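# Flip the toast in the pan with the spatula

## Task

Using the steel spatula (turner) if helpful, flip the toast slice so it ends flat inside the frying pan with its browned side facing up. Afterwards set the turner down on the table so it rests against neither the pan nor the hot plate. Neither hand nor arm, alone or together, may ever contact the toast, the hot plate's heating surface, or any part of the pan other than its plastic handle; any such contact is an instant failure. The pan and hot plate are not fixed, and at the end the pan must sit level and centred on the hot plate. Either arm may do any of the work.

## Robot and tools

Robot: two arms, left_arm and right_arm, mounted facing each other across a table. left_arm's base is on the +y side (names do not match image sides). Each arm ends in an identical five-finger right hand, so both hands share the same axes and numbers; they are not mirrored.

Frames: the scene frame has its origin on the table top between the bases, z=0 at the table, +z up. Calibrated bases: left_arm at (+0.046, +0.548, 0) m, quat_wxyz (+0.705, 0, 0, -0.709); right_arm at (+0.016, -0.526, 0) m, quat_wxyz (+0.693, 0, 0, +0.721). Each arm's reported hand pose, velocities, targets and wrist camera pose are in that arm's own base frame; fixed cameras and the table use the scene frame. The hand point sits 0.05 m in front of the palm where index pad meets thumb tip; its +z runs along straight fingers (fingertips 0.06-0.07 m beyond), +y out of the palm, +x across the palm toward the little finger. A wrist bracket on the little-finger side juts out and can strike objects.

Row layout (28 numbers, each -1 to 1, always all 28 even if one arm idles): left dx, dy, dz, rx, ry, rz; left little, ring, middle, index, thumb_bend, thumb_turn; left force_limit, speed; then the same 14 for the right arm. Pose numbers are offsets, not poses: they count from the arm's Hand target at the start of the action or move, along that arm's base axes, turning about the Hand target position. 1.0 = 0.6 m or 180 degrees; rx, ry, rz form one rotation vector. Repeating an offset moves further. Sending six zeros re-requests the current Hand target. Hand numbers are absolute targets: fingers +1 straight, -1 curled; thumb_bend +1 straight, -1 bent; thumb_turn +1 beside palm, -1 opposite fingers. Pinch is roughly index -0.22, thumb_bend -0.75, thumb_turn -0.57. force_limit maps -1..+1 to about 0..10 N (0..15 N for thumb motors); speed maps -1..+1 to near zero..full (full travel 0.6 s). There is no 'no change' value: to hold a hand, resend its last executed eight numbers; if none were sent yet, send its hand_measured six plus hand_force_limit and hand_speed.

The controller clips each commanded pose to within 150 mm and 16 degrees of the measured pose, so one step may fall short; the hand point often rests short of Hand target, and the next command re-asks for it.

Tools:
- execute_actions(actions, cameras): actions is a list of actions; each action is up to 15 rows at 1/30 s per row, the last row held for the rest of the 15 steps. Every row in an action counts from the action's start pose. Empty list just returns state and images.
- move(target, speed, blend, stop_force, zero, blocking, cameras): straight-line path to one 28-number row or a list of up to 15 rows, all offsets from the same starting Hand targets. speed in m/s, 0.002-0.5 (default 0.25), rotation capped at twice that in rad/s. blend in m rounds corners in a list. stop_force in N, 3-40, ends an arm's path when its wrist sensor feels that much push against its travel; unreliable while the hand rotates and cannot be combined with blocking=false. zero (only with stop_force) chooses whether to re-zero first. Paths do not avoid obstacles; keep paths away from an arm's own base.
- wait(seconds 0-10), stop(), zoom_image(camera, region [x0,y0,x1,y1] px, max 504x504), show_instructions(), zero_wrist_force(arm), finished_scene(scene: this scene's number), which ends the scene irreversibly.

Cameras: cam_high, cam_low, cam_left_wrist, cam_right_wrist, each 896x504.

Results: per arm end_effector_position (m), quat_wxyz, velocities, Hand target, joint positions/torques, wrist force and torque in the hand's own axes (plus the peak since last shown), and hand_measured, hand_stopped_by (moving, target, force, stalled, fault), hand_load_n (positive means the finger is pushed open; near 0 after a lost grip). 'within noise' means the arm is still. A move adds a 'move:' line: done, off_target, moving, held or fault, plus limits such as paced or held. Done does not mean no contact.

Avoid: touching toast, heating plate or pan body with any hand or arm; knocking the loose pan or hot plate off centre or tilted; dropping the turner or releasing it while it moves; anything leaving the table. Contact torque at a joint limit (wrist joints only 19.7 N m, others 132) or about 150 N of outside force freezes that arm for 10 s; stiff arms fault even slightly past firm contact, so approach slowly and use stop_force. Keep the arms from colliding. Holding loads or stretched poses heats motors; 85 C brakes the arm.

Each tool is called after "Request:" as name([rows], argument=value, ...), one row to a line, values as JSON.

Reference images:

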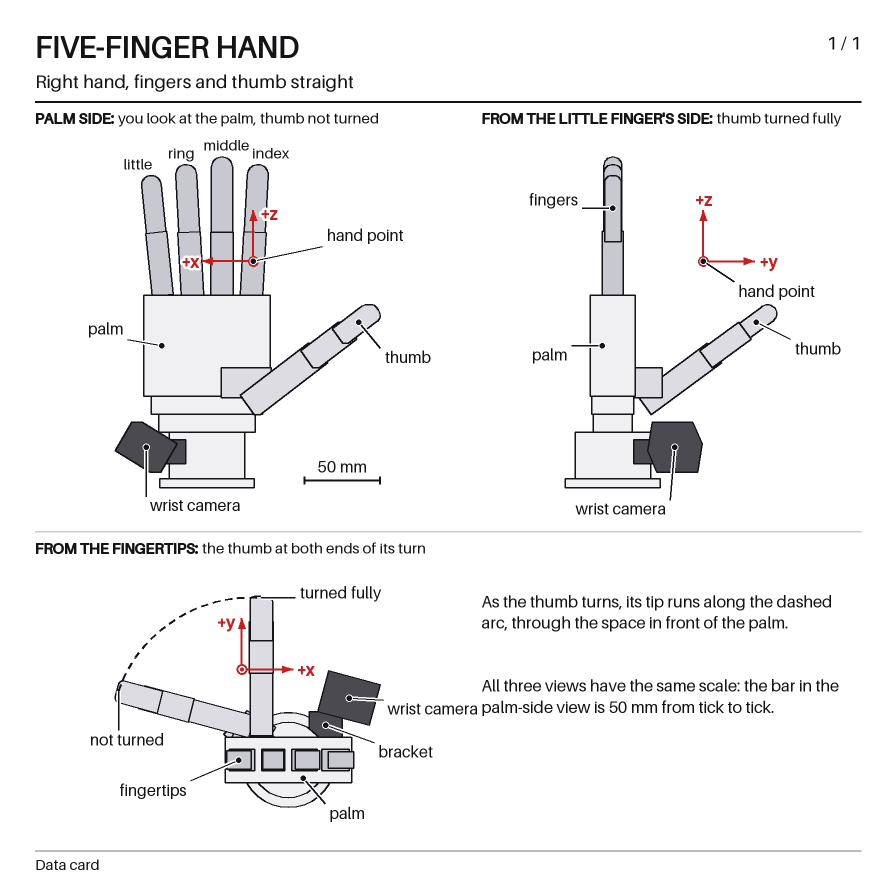

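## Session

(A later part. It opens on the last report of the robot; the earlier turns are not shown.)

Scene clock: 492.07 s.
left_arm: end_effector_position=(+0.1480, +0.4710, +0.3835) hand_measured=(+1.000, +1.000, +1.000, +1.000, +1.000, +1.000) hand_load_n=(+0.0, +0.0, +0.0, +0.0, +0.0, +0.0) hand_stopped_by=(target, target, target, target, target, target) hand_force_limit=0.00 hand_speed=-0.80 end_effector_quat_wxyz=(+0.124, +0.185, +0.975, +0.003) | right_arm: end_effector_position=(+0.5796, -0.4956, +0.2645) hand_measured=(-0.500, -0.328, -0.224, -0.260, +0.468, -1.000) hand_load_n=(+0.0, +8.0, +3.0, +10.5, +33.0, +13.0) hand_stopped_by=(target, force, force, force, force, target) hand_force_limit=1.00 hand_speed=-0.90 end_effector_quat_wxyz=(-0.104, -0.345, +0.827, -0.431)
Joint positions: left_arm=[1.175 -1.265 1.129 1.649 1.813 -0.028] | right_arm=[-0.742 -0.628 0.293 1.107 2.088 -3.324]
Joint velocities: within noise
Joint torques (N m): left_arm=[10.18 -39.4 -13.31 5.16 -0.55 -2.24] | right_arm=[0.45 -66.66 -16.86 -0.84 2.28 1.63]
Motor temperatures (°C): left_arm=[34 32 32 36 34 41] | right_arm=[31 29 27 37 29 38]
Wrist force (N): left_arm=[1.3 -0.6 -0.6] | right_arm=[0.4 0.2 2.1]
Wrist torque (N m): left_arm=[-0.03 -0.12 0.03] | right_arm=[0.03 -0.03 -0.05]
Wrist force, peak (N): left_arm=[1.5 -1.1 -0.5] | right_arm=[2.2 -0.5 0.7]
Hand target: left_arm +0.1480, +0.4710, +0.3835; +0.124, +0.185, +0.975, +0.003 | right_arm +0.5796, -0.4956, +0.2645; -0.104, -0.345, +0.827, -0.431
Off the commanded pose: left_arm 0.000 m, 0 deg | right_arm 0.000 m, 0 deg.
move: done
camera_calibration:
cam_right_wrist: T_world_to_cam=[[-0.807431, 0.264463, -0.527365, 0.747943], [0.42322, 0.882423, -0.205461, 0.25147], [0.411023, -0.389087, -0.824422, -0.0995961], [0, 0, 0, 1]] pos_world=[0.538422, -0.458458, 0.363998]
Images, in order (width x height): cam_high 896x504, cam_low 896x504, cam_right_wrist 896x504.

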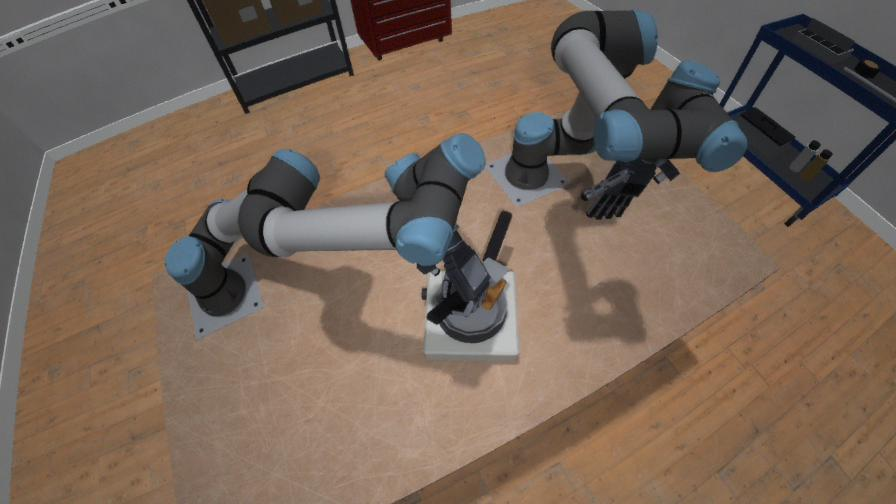

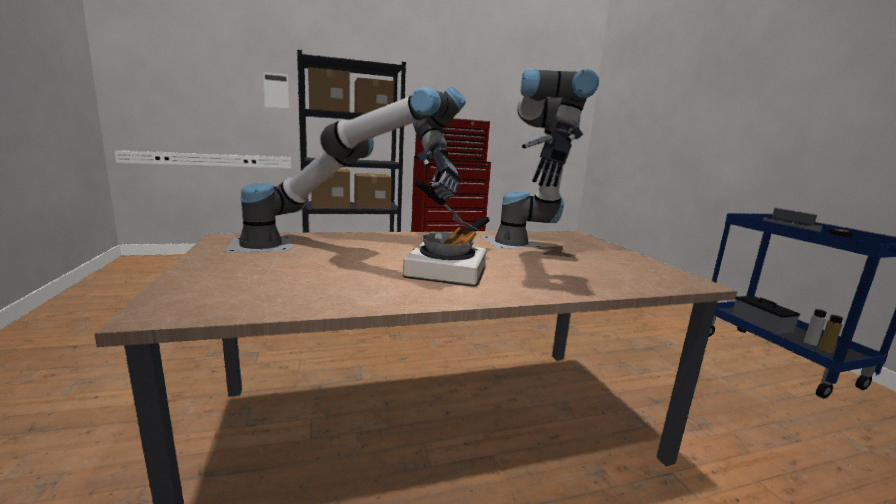

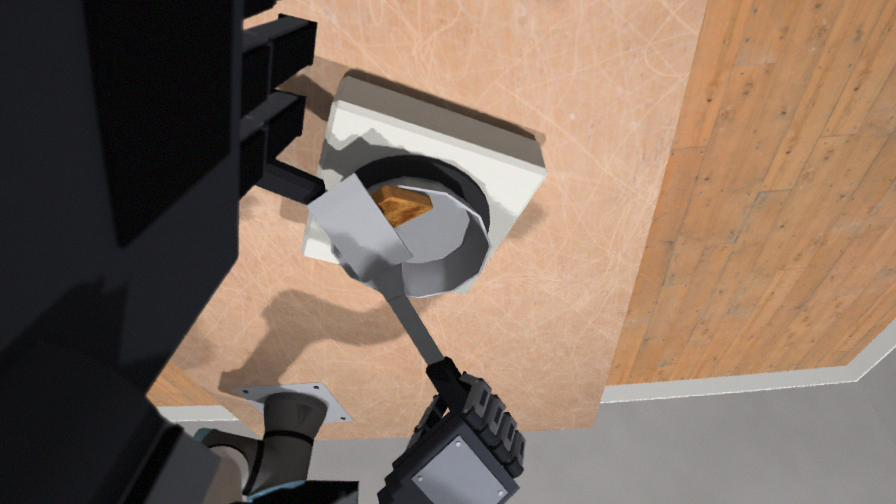

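Request:
move([
  [0,0,0,0,0,0,1,1,1,1,1,1,0,-0.8,0.013,0.0064,0.0223,-0.0123,0.0249,0,-0.5,-0.44,-0.47,-0.42,0.23,-1,1.0,-0.9],
], speed=0.05, cameras=["cam_low"])

Request:
zoom_image(camera="cam_low", region=[415, 205, 495, 265])

Request:
move([
  [0,0,0,0,0,0,1,1,1,1,1,1,0,-0.8,-0.0374,-0.0184,0,0,0,0,-0.5,-0.44,-0.47,-0.42,0.23,-1,1.0,-0.9],
], speed=0.015, stop_force=3, cameras=["cam_right_wrist","cam_high","cam_low"])

Request:
zoom_image(camera="cam_right_wrist", region=[290, 150, 490, 350])

Request:
zoom_image(camera="cam_low", region=[415, 205, 495, 265])

Scene clock: 496.50 s.
left_arm: end_effector_position=(+0.1480, +0.4710, +0.3835) hand_measured=(+1.000, +1.000, +1.000, +1.000, +1.000, +1.000) hand_load_n=(+0.0, +0.0, +0.0, +0.0, +0.0, +0.0) hand_stopped_by=(target, target, target, target, target, target) hand_force_limit=0.00 hand_speed=-0.80 end_effector_quat_wxyz=(+0.124, +0.185, +0.975, +0.003) | right_arm: end_effector_position=(+0.5867, -0.4913, +0.2774) hand_measured=(-0.500, -0.328, -0.224, -0.260, +0.468, -1.000) hand_load_n=(+0.0, +8.0, +3.5, +10.5, +33.0, +13.0) hand_stopped_by=(target, force, force, force, force, target) hand_force_limit=1.00 hand_speed=-0.90 end_effector_quat_wxyz=(-0.138, -0.360, +0.809, -0.443) end_effector_velocity=(+0.000, +0.001, +0.000) end_effector_angular_velocity=(+0.005, -0.004, -0.001)
Joint positions: left_arm=[1.175 -1.265 1.129 1.649 1.813 -0.028] | right_arm=[-0.706 -0.506 0.035 1.227 2.164 -3.375]
Joint velocities: left_arm=[within noise] | right_arm=[-0.001 0 -0.001 0.005 -0.004 0.006]
Joint torques (N m): left_arm=[9.87 -39.8 -12.38 5.22 -0.44 -2.14] | right_arm=[-6.72 -57.67 -33.7 3.51 -0.79 1.67]
Motor temperatures (°C): left_arm=[34 32 32 36 34 41] | right_arm=[31 29 27 37 29 38]
Wrist force (N): left_arm=[1.3 -0.5 -0.7] | right_arm=[-0.1 0.5 1.7]
Wrist torque (N m): left_arm=[0.00 -0.11 0.02] | right_arm=[0.07 0.07 -0.03]
Wrist force, peak (N): left_arm=[1.6 -1.1 -0.2] | right_arm=[-0.3 0.1 2.2]
Hand target: left_arm +0.1480, +0.4710, +0.3835; +0.124, +0.185, +0.975, +0.003 | right_arm +0.5874, -0.4918, +0.2778; -0.143, -0.359, +0.814, -0.433
Off the commanded pose: left_arm 0.000 m, 0 deg | right_arm 0.001 m, 1 deg.
elbow stopped short (right arm): the move would have taken joint 3 (elbow) straighter than the controller allows.
move: done
Images, in order (width x height): cam_low 896x504.

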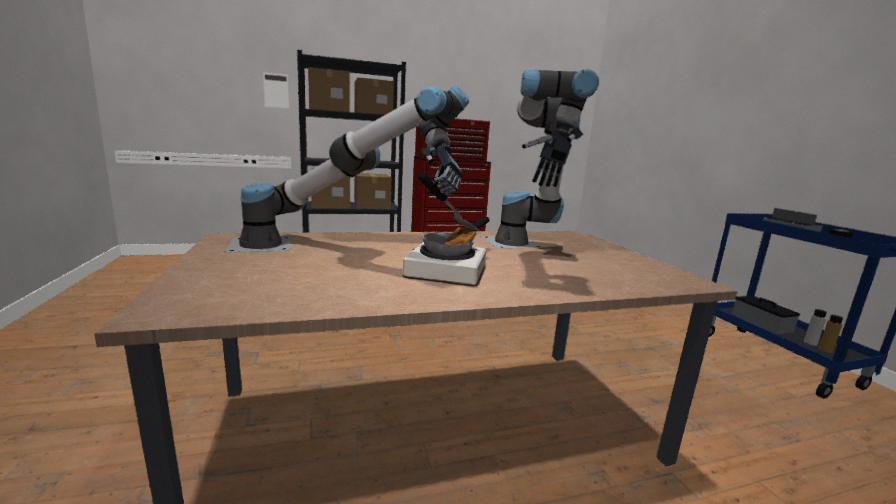

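Scaled by 6.300 from the camera's 896x504 image, which has a finer 1280x720 frame.

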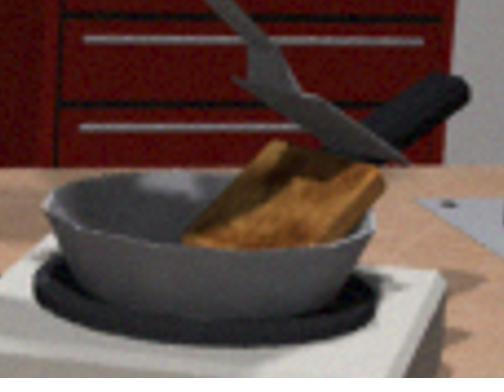

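Scene clock: 499.13 s.
left_arm: end_effector_position=(+0.1480, +0.4710, +0.3835) hand_measured=(+1.000, +1.000, +1.000, +1.000, +1.000, +1.000) hand_load_n=(+0.0, +0.0, +0.0, +0.0, +0.0, +0.0) hand_stopped_by=(target, target, target, target, target, target) hand_force_limit=0.00 hand_speed=-0.80 end_effector_quat_wxyz=(+0.124, +0.185, +0.975, +0.003) | right_arm: end_effector_position=(+0.5650, -0.5028, +0.2778) hand_measured=(-0.500, -0.328, -0.224, -0.260, +0.468, -1.000) hand_load_n=(+0.0, +8.0, +3.0, +10.5, +33.0, +13.0) hand_stopped_by=(target, force, force, force, force, target) hand_force_limit=1.00 hand_speed=-0.90 end_effector_quat_wxyz=(-0.143, -0.359, +0.814, -0.433)
Joint positions: left_arm=[1.175 -1.265 1.129 1.649 1.813 -0.028] | right_arm=[-0.74 -0.598 0.214 1.154 2.146 -3.391]
Joint velocities: within noise
Joint torques (N m): left_arm=[10.98 -39.21 -13.89 5.18 -0.61 -2.32] | right_arm=[9.23 -61.36 -27.58 0.93 2.16 1.08]
Motor temperatures (°C): left_arm=[34 32 32 36 34 41] | right_arm=[31 29 27 37 29 38]
Wrist force (N): left_arm=[1.1 -0.3 -0.6] | right_arm=[0.0 -0.2 1.9]
Wrist torque (N m): left_arm=[0.02 -0.08 0.02] | right_arm=[-0.01 0.03 -0.04]
Wrist force, peak (N): left_arm=[1.6 -0.8 -0.8] | right_arm=[-0.3 0.4 2.3]
Hand target: left_arm +0.1480, +0.4710, +0.3835; +0.124, +0.185, +0.975, +0.003 | right_arm +0.5650, -0.5028, +0.2778; -0.143, -0.359, +0.814, -0.433
Off the commanded pose: left_arm 0.000 m, 0 deg | right_arm 0.000 m, 0 deg.
move: done
camera_calibration:
cam_right_wrist: T_world_to_cam=[[-0.846503, 0.245066, -0.472625, 0.742217], [0.404596, 0.873133, -0.271921, 0.291089], [0.346026, -0.421405, -0.838263, -0.0610333], [0, 0, 0, 1]] pos_world=[0.531635, -0.461771, 0.378782]
Images, in order (width x height): cam_high 896x504, cam_low 896x504, cam_right_wrist 896x504.

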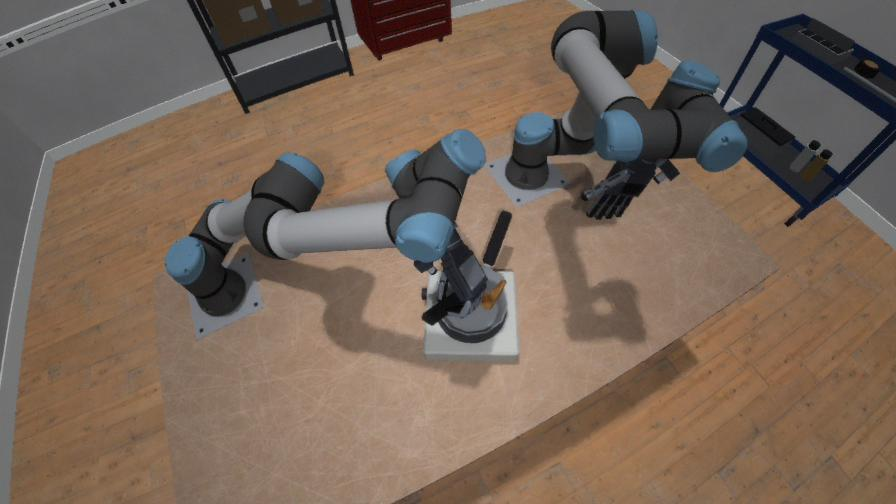

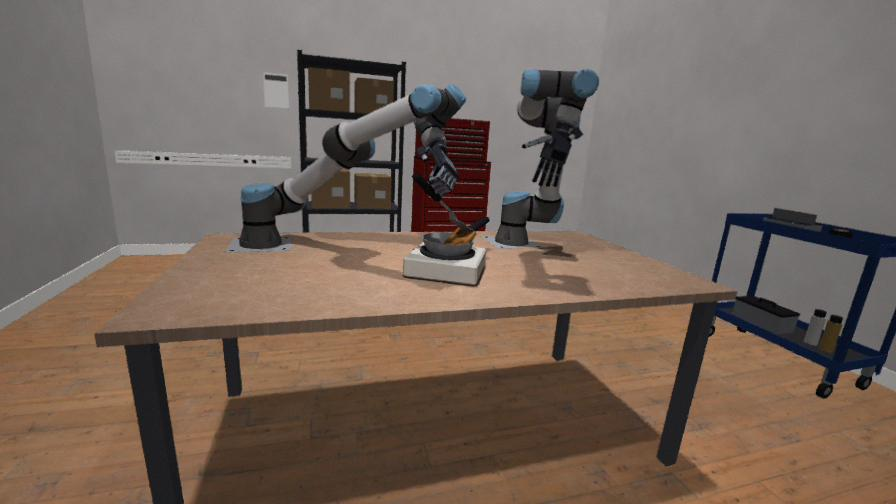

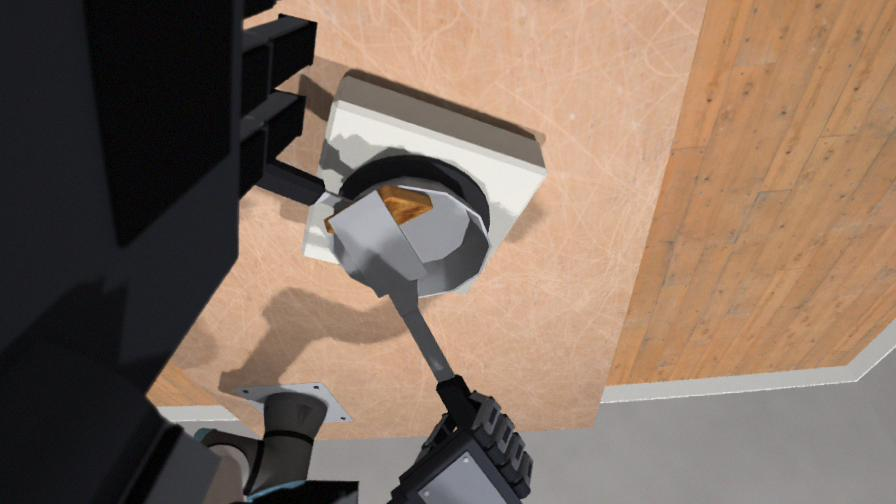

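Scaled by 2.520 from the camera's 896x504 image, which has a finer 1280x720 frame.

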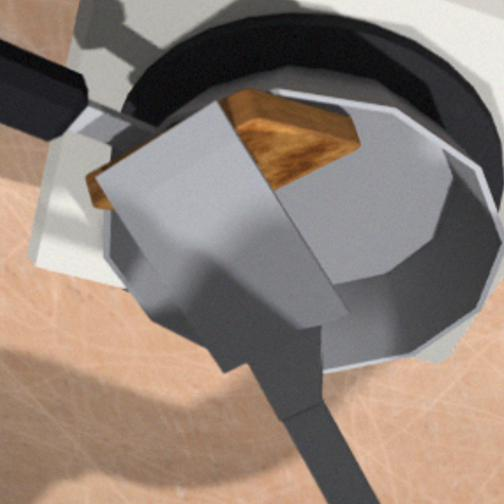

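Scaled by 6.300 from the camera's 896x504 image, which has a finer 1280x720 frame.

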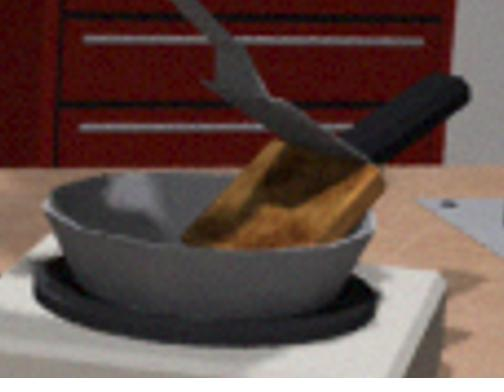

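Request:
move([
  [0,0,0,0,0,0,1,1,1,1,1,1,0,-0.8,0.0329,0.0162,0,0,0,0,-0.5,-0.44,-0.47,-0.42,0.23,-1,1.0,-0.9],
  [0,0,0,0,0,0,1,1,1,1,1,1,0,-0.8,0.0329,0.0162,-0.02,0,0,0,-0.5,-0.44,-0.47,-0.42,0.23,-1,1.0,-0.9],
], speed=0.03, cameras=["cam_low"])

Request:
zoom_image(camera="cam_low", region=[415, 205, 495, 265])

Request:
move([
  [0,0,0,0,0,0,1,1,1,1,1,1,0,-0.8,-0.0374,-0.0184,0,0,0,0,-0.5,-0.44,-0.47,-0.42,0.23,-1,1.0,-0.9],
], speed=0.015, stop_force=3, cameras=["cam_right_wrist","cam_high","cam_low"])

Request:
zoom_image(camera="cam_right_wrist", region=[290, 150, 490, 350])

Request:
zoom_image(camera="cam_low", region=[415, 205, 495, 265])

Scene clock: 502.37 s.
left_arm: end_effector_position=(+0.1480, +0.4710, +0.3835) hand_measured=(+1.000, +1.000, +1.000, +1.000, +1.000, +1.000) hand_load_n=(+0.0, +0.0, +0.0, +0.0, +0.0, +0.0) hand_stopped_by=(target, target, target, target, target, target) hand_force_limit=0.00 hand_speed=-0.80 end_effector_quat_wxyz=(+0.124, +0.185, +0.975, +0.003) | right_arm: end_effector_position=(+0.5844, -0.4929, +0.2655) hand_measured=(-0.500, -0.328, -0.224, -0.260, +0.468, -1.000) hand_load_n=(+0.0, +10.0, +3.5, +9.5, +33.0, +12.0) hand_stopped_by=(target, force, force, force, force, target) hand_force_limit=1.00 hand_speed=-0.90 end_effector_quat_wxyz=(-0.143, -0.359, +0.814, -0.434)
Joint positions: left_arm=[1.175 -1.265 1.129 1.649 1.813 -0.028] | right_arm=[-0.709 -0.49 0.035 1.236 2.168 -3.366]
Joint velocities: within noise
Joint torques (N m): left_arm=[10.71 -38.03 -13.48 5.06 -0.64 -2.3] | right_arm=[8.69 -69.38 -32.39 2.81 0.22 -0.11]
Motor temperatures (°C): left_arm=[34 32 32 36 34 41] | right_arm=[31 29 27 37 29 38]
Wrist force (N): left_arm=[1.2 -0.7 -0.3] | right_arm=[2.1 -0.4 1.4]
Wrist torque (N m): left_arm=[-0.06 -0.10 0.01] | right_arm=[0.02 0.03 0.00]
Wrist force, peak (N): left_arm=[1.6 -1.0 -0.4] | right_arm=[2.6 -0.1 1.5]
Hand target: left_arm +0.1480, +0.4710, +0.3835; +0.124, +0.185, +0.975, +0.003 | right_arm +0.5847, -0.4931, +0.2658; -0.143, -0.359, +0.814, -0.433
Off the commanded pose: left_arm 0.000 m, 0 deg | right_arm 0.000 m, 0 deg.
elbow stopped short (right arm): the move would have taken joint 3 (elbow) straighter than the controller allows.
move: done
Images, in order (width x height): cam_low 896x504.

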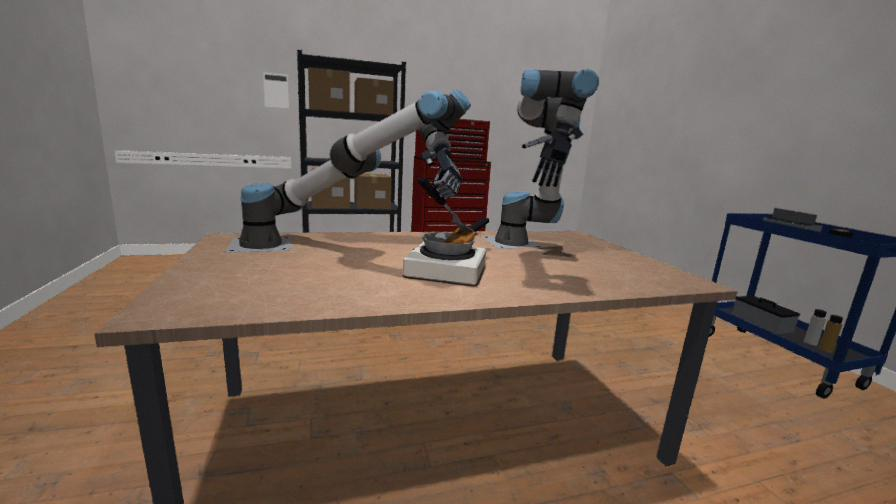

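Scaled by 6.300 from the camera's 896x504 image, which has a finer 1280x720 frame.

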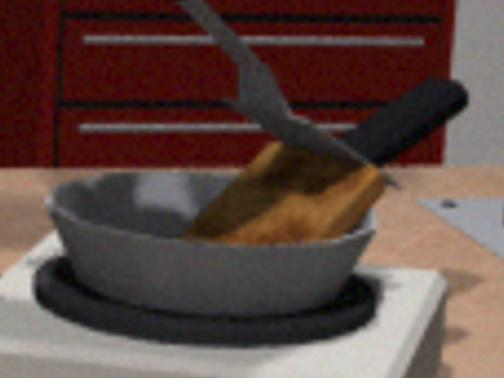

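Scene clock: 505.10 s.
left_arm: end_effector_position=(+0.1480, +0.4710, +0.3835) hand_measured=(+1.000, +1.000, +1.000, +1.000, +1.000, +1.000) hand_load_n=(+0.0, +0.0, +0.0, +0.0, -0.5, +0.0) hand_stopped_by=(target, target, target, target, target, target) hand_force_limit=0.00 hand_speed=-0.80 end_effector_quat_wxyz=(+0.124, +0.185, +0.975, +0.003) | right_arm: end_effector_position=(+0.5623, -0.5041, +0.2658) hand_measured=(-0.500, -0.328, -0.224, -0.260, +0.468, -1.000) hand_load_n=(+0.0, +8.5, +3.5, +10.0, +33.0, +13.0) hand_stopped_by=(target, force, force, force, force, target) hand_force_limit=1.00 hand_speed=-0.90 end_effector_quat_wxyz=(-0.143, -0.359, +0.814, -0.433)
Joint positions: left_arm=[1.175 -1.265 1.129 1.649 1.813 -0.028] | right_arm=[-0.744 -0.647 0.341 1.074 2.143 -3.394]
Joint velocities: within noise
Joint torques (N m): left_arm=[9.82 -39.74 -14.79 5.23 -0.58 -2.38] | right_arm=[9.52 -56.28 -34.7 3.56 2.67 1.74]
Motor temperatures (°C): left_arm=[34 32 32 36 34 41] | right_arm=[31 29 27 37 29 38]
Wrist force (N): left_arm=[1.3 -0.6 -0.7] | right_arm=[0.1 0.1 1.4]
Wrist torque (N m): left_arm=[-0.01 -0.11 0.03] | right_arm=[0.03 0.02 -0.04]
Wrist force, peak (N): left_arm=[1.6 -0.8 -0.6] | right_arm=[2.5 -0.4 1.6]
Hand target: left_arm +0.1480, +0.4710, +0.3835; +0.124, +0.185, +0.975, +0.003 | right_arm +0.5623, -0.5041, +0.2658; -0.143, -0.359, +0.814, -0.433
Off the commanded pose: left_arm 0.000 m, 0 deg | right_arm 0.000 m, 0 deg.
move: done
camera_calibration:
cam_right_wrist: T_world_to_cam=[[-0.846481, 0.245093, -0.472652, 0.734596], [0.40463, 0.873123, -0.271903, 0.290039], [0.346042, -0.42141, -0.838254, -0.0707258], [0, 0, 0, 1]] pos_world=[0.528937, -0.463089, 0.366784]
Images, in order (width x height): cam_high 896x504, cam_low 896x504, cam_right_wrist 896x504.

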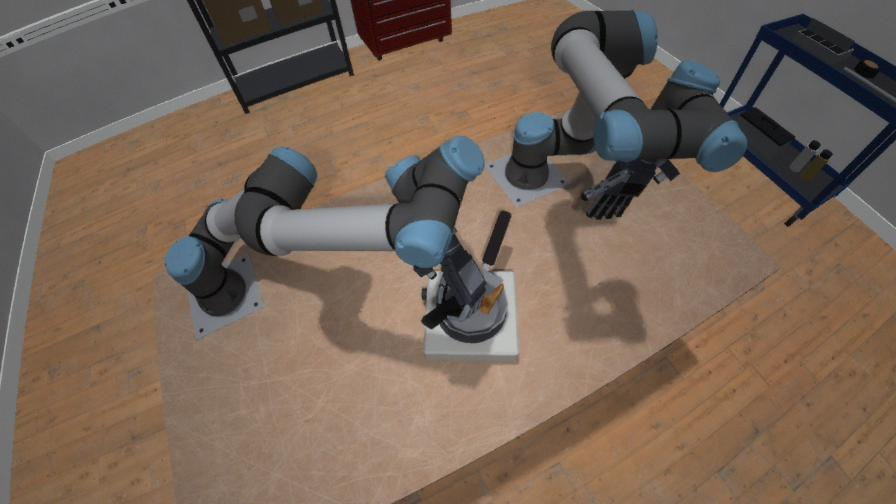

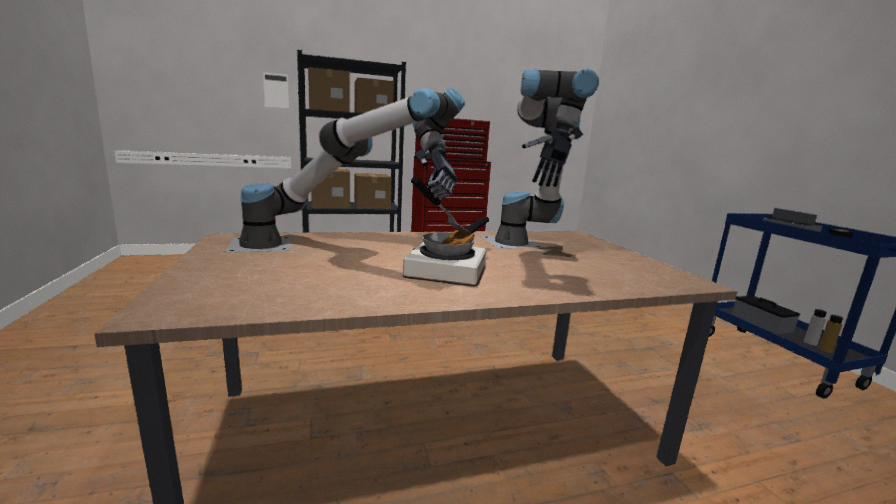

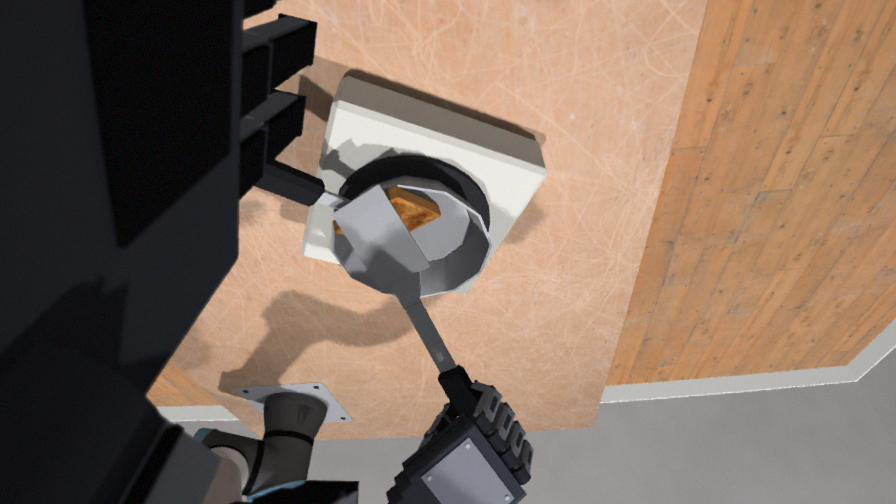

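Scaled by 2.520 from the camera's 896x504 image, which has a finer 1280x720 frame.

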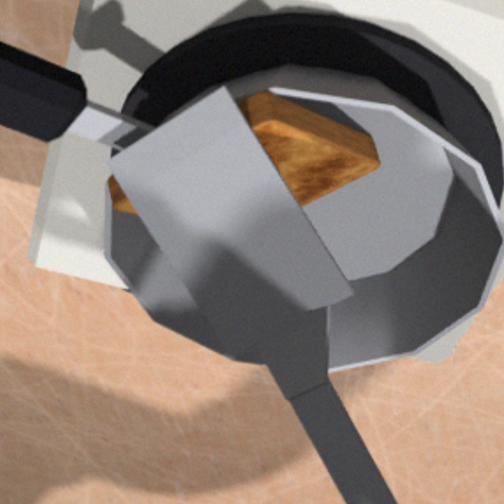

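Scaled by 6.300 from the camera's 896x504 image, which has a finer 1280x720 frame.

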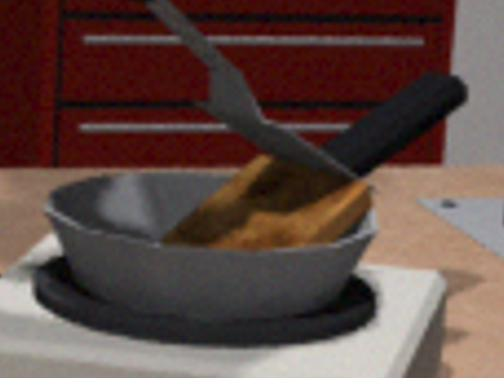

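Request:
move([
  [0,0,0,0,0,0,1,1,1,1,1,1,0,-0.8,0,0,0.012,0,0,0,-0.5,-0.44,-0.47,-0.42,0.23,-1,1.0,-0.9],
  [0,0,0,0,0,0,1,1,1,1,1,1,0,-0.8,0.0224,0.011,0.012,0,0,0,-0.5,-0.44,-0.47,-0.42,0.23,-1,1.0,-0.9],
  [0,0,0,0,0,0,1,1,1,1,1,1,0,-0.8,0.0224,0.011,-0.013,0,0,0,-0.5,-0.44,-0.47,-0.42,0.23,-1,1.0,-0.9],
  [0,0,0,0,0,0,1,1,1,1,1,1,0,-0.8,-0.016,-0.0079,-0.013,0,0,0,-0.5,-0.44,-0.47,-0.42,0.23,-1,1.0,-0.9],
], speed=0.025, cameras=["cam_right_wrist","cam_high","cam_low"])

Request:
zoom_image(camera="cam_right_wrist", region=[290, 150, 490, 350])

Request:
zoom_image(camera="cam_low", region=[415, 205, 495, 265])

Scene clock: 509.90 s.
left_arm: end_effector_position=(+0.1480, +0.4710, +0.3835) hand_measured=(+1.000, +1.000, +1.000, +1.000, +1.000, +1.000) hand_load_n=(+0.0, +0.0, +0.5, +0.0, +0.0, +0.0) hand_stopped_by=(target, target, target, target, target, target) hand_force_limit=0.00 hand_speed=-0.80 end_effector_quat_wxyz=(+0.124, +0.185, +0.975, +0.003) | right_arm: end_effector_position=(+0.5526, -0.5090, +0.2580) hand_measured=(-0.500, -0.328, -0.224, -0.260, +0.468, -1.000) hand_load_n=(+0.5, +11.0, +3.0, +7.5, +33.0, +11.5) hand_stopped_by=(target, force, force, force, force, target) hand_force_limit=1.00 hand_speed=-0.90 end_effector_quat_wxyz=(-0.143, -0.359, +0.814, -0.433) end_effector_velocity=(+0.000, +0.000, +0.001) end_effector_angular_velocity=(-0.001, +0.000, +0.000)
Joint positions: left_arm=[1.175 -1.265 1.129 1.649 1.813 -0.028] | right_arm=[-0.76 -0.696 0.454 1.004 2.132 -3.407]
Joint velocities: left_arm=[within noise] | right_arm=[0 0.002 -0.007 0.004 0 -0.001]
Joint torques (N m): left_arm=[10.56 -38.73 -14.81 5.16 -0.7 -2.2] | right_arm=[9.81 -54.06 -35.96 3.35 2.23 0.93]
Motor temperatures (°C): left_arm=[34 32 32 36 34 41] | right_arm=[31 29 27 37 29 38]
Wrist force (N): left_arm=[1.4 -0.9 -0.4] | right_arm=[0.7 -0.2 0.9]
Wrist torque (N m): left_arm=[-0.07 -0.14 0.02] | right_arm=[0.08 -0.03 0.04]
Wrist force, peak (N): left_arm=[1.6 -0.9 -0.7] | right_arm=[1.3 -0.8 1.9]
Hand target: left_arm +0.1480, +0.4710, +0.3835; +0.124, +0.185, +0.975, +0.003 | right_arm +0.5527, -0.5089, +0.2580; -0.143, -0.359, +0.814, -0.433
Off the commanded pose: left_arm 0.000 m, 0 deg | right_arm 0.000 m, 0 deg.
move: done
camera_calibration:
cam_right_wrist: T_world_to_cam=[[-0.846466, 0.244981, -0.472736, 0.723882], [0.404571, 0.87314, -0.271934, 0.296108], [0.346146, -0.421438, -0.838196, -0.0760596], [0, 0, 0, 1]] pos_world=[0.519273, -0.467935, 0.358974]
Images, in order (width x height): cam_high 896x504, cam_low 896x504, cam_right_wrist 896x504.

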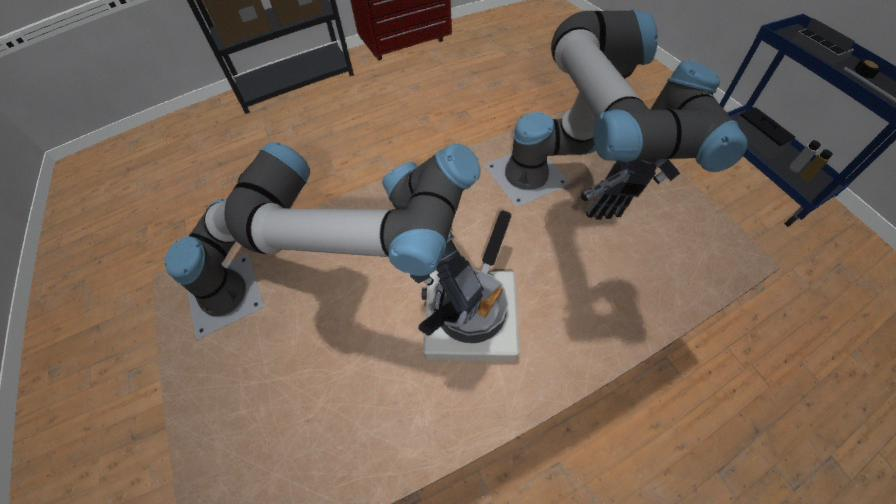

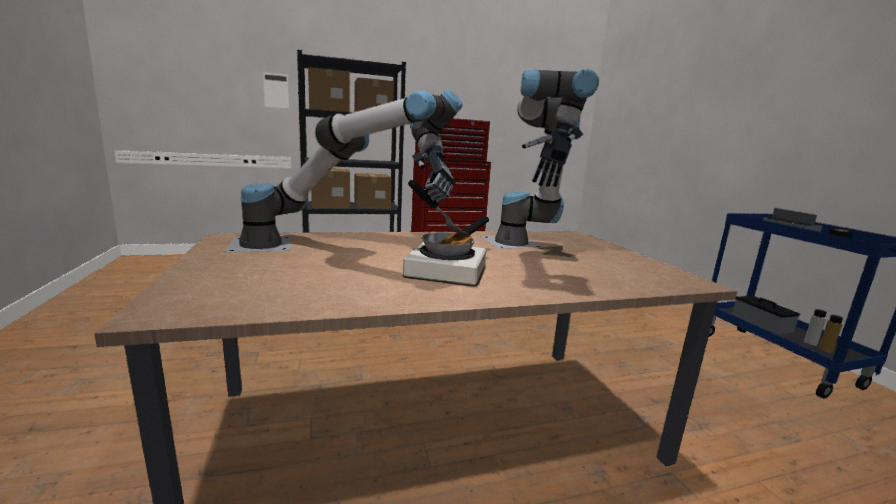

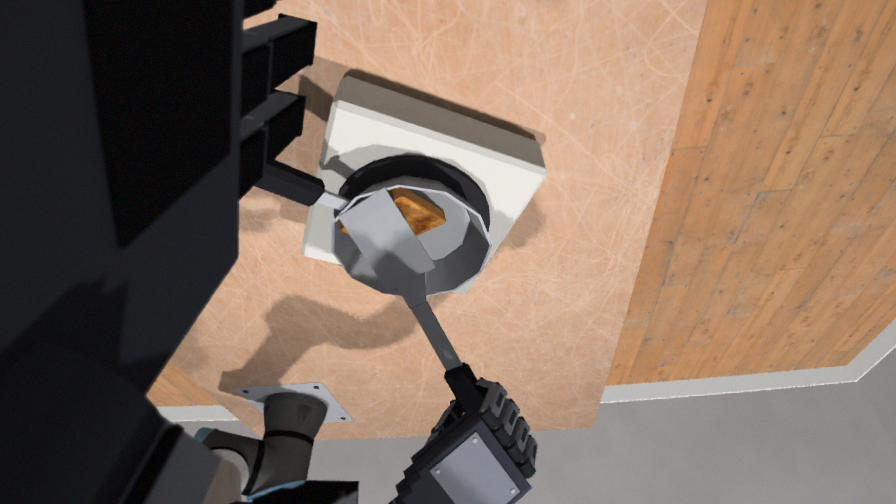

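Scaled by 2.520 from the camera's 896x504 image, which has a finer 1280x720 frame.

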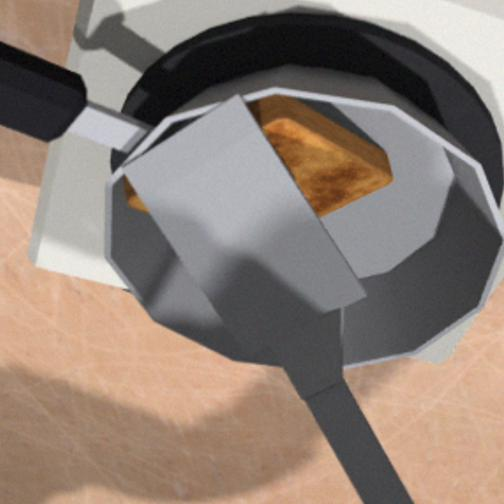

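Scaled by 6.300 from the camera's 896x504 image, which has a finer 1280x720 frame.

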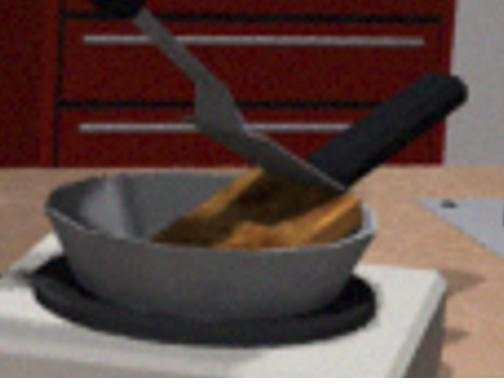

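Request:
move([
  [0,0,0,0,0,0,1,1,1,1,1,1,0,-0.8,0,0,0.02,0,0,0,-0.5,-0.44,-0.47,-0.42,0.23,-1,1.0,-0.9],
  [0,0,0,0,0,0,1,1,1,1,1,1,0,-0.8,0.0269,0.0132,0.02,0,0,0,-0.5,-0.44,-0.47,-0.42,0.23,-1,1.0,-0.9],
  [0,0,0,0,0,0,1,1,1,1,1,1,0,-0.8,0.0269,0.0132,-0.015,0,0,0,-0.5,-0.44,-0.47,-0.42,0.23,-1,1.0,-0.9],
  [0,0,0,0,0,0,1,1,1,1,1,1,0,-0.8,-0.016,-0.0079,-0.018,0,0,0,-0.5,-0.44,-0.47,-0.42,0.23,-1,1.0,-0.9],
], speed=0.03, cameras=["cam_right_wrist","cam_high","cam_low"])

Request:
zoom_image(camera="cam_right_wrist", region=[290, 150, 490, 350])

Request:
zoom_image(camera="cam_low", region=[415, 205, 495, 265])

Scene clock: 514.93 s.
left_arm: end_effector_position=(+0.1480, +0.4710, +0.3835) hand_measured=(+1.000, +1.000, +1.000, +1.000, +1.000, +1.000) hand_load_n=(+0.0, +0.0, +0.0, +0.0, +0.0, +0.0) hand_stopped_by=(target, target, target, target, target, target) hand_force_limit=0.00 hand_speed=-0.80 end_effector_quat_wxyz=(+0.124, +0.185, +0.975, +0.003) | right_arm: end_effector_position=(+0.5430, -0.5137, +0.2472) hand_measured=(-0.500, -0.330, -0.224, -0.260, +0.468, -1.000) hand_load_n=(+0.0, +4.0, +4.0, +13.0, +32.0, +15.0) hand_stopped_by=(target, force, force, force, force, target) hand_force_limit=1.00 hand_speed=-0.90 end_effector_quat_wxyz=(-0.143, -0.359, +0.814, -0.433) end_effector_velocity=(+0.001, +0.000, +0.001) end_effector_angular_velocity=(-0.001, -0.001, -0.001)
Joint positions: left_arm=[1.175 -1.265 1.129 1.649 1.813 -0.028] | right_arm=[-0.776 -0.737 0.555 0.936 2.12 -3.42]
Joint velocities: left_arm=[within noise] | right_arm=[0.001 0.003 -0.007 0.004 0.001 0.002]
Joint torques (N m): left_arm=[10.48 -39.2 -13.72 5.25 -0.69 -2.19] | right_arm=[9.47 -53.81 -36.86 3.76 2.06 1.46]
Motor temperatures (°C): left_arm=[34 32 32 36 34 41] | right_arm=[31 29 27 37 29 38]
Wrist force (N): left_arm=[1.1 -0.5 -0.7] | right_arm=[-0.2 -0.4 2.2]
Wrist torque (N m): left_arm=[0.00 -0.07 0.02] | right_arm=[0.04 0.17 0.00]
Wrist force, peak (N): left_arm=[1.6 -1.0 -0.4] | right_arm=[3.9 -1.4 0.8]
Hand target: left_arm +0.1480, +0.4710, +0.3835; +0.124, +0.185, +0.975, +0.003 | right_arm +0.5431, -0.5136, +0.2472; -0.143, -0.359, +0.814, -0.433
Off the commanded pose: left_arm 0.000 m, 0 deg | right_arm 0.000 m, 0 deg.
move: done
camera_calibration:
cam_right_wrist: T_world_to_cam=[[-0.846503, 0.244936, -0.472694, 0.711792], [0.404509, 0.873164, -0.271949, 0.301238], [0.34613, -0.421415, -0.838215, -0.0837739], [0, 0, 0, 1]] pos_world=[0.509677, -0.472677, 0.348161]
Images, in order (width x height): cam_high 896x504, cam_low 896x504, cam_right_wrist 896x504.

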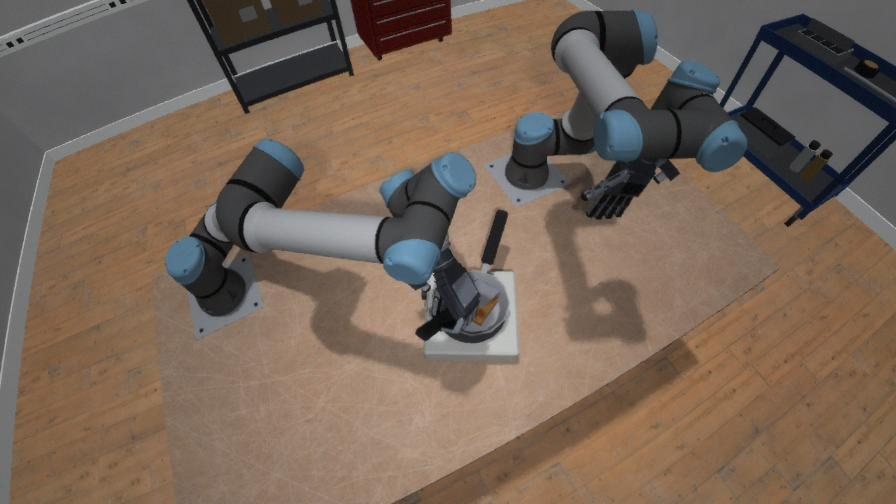

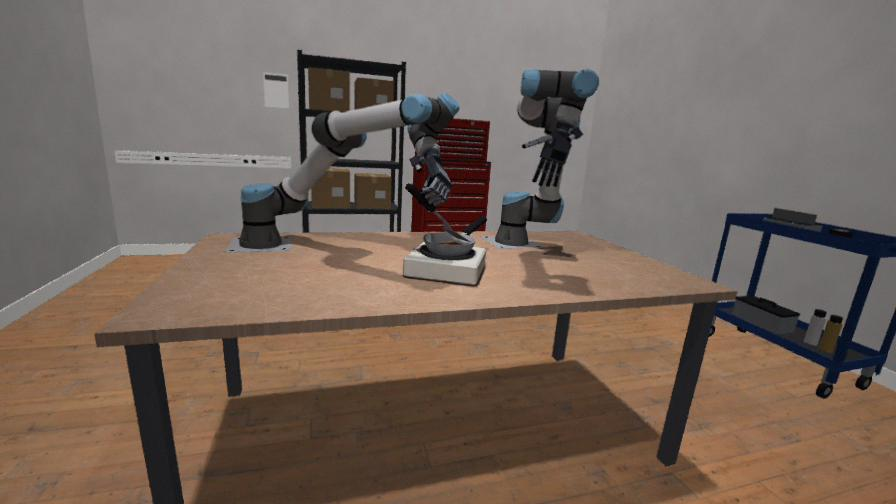

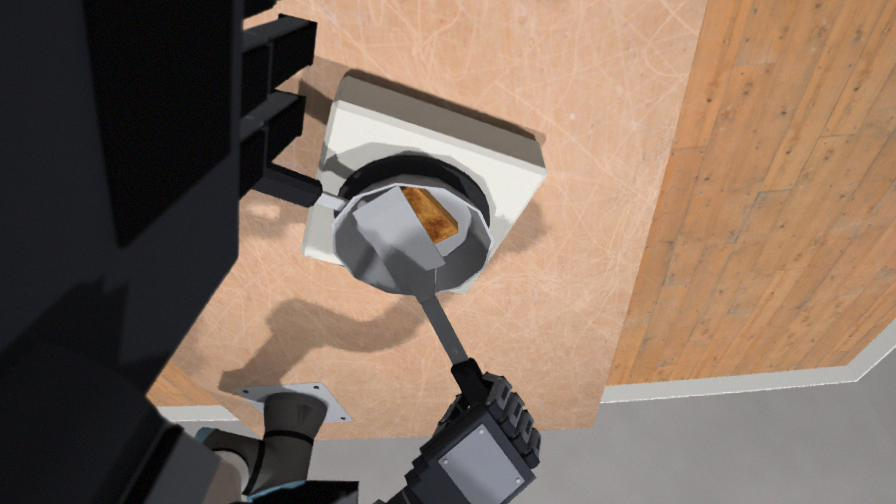

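Scaled by 2.520 from the camera's 896x504 image, which has a finer 1280x720 frame.

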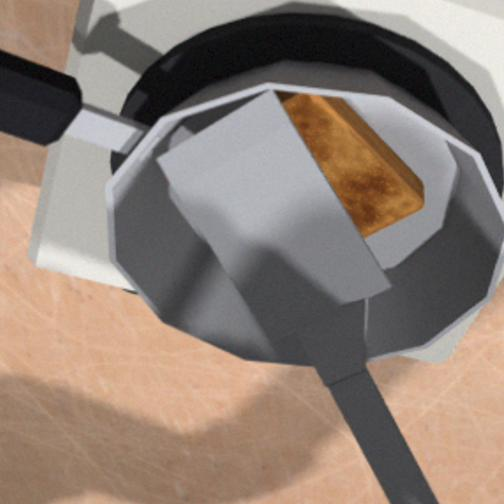

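Scaled by 6.300 from the camera's 896x504 image, which has a finer 1280x720 frame.

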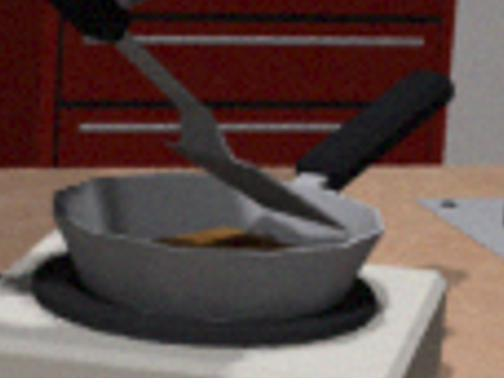

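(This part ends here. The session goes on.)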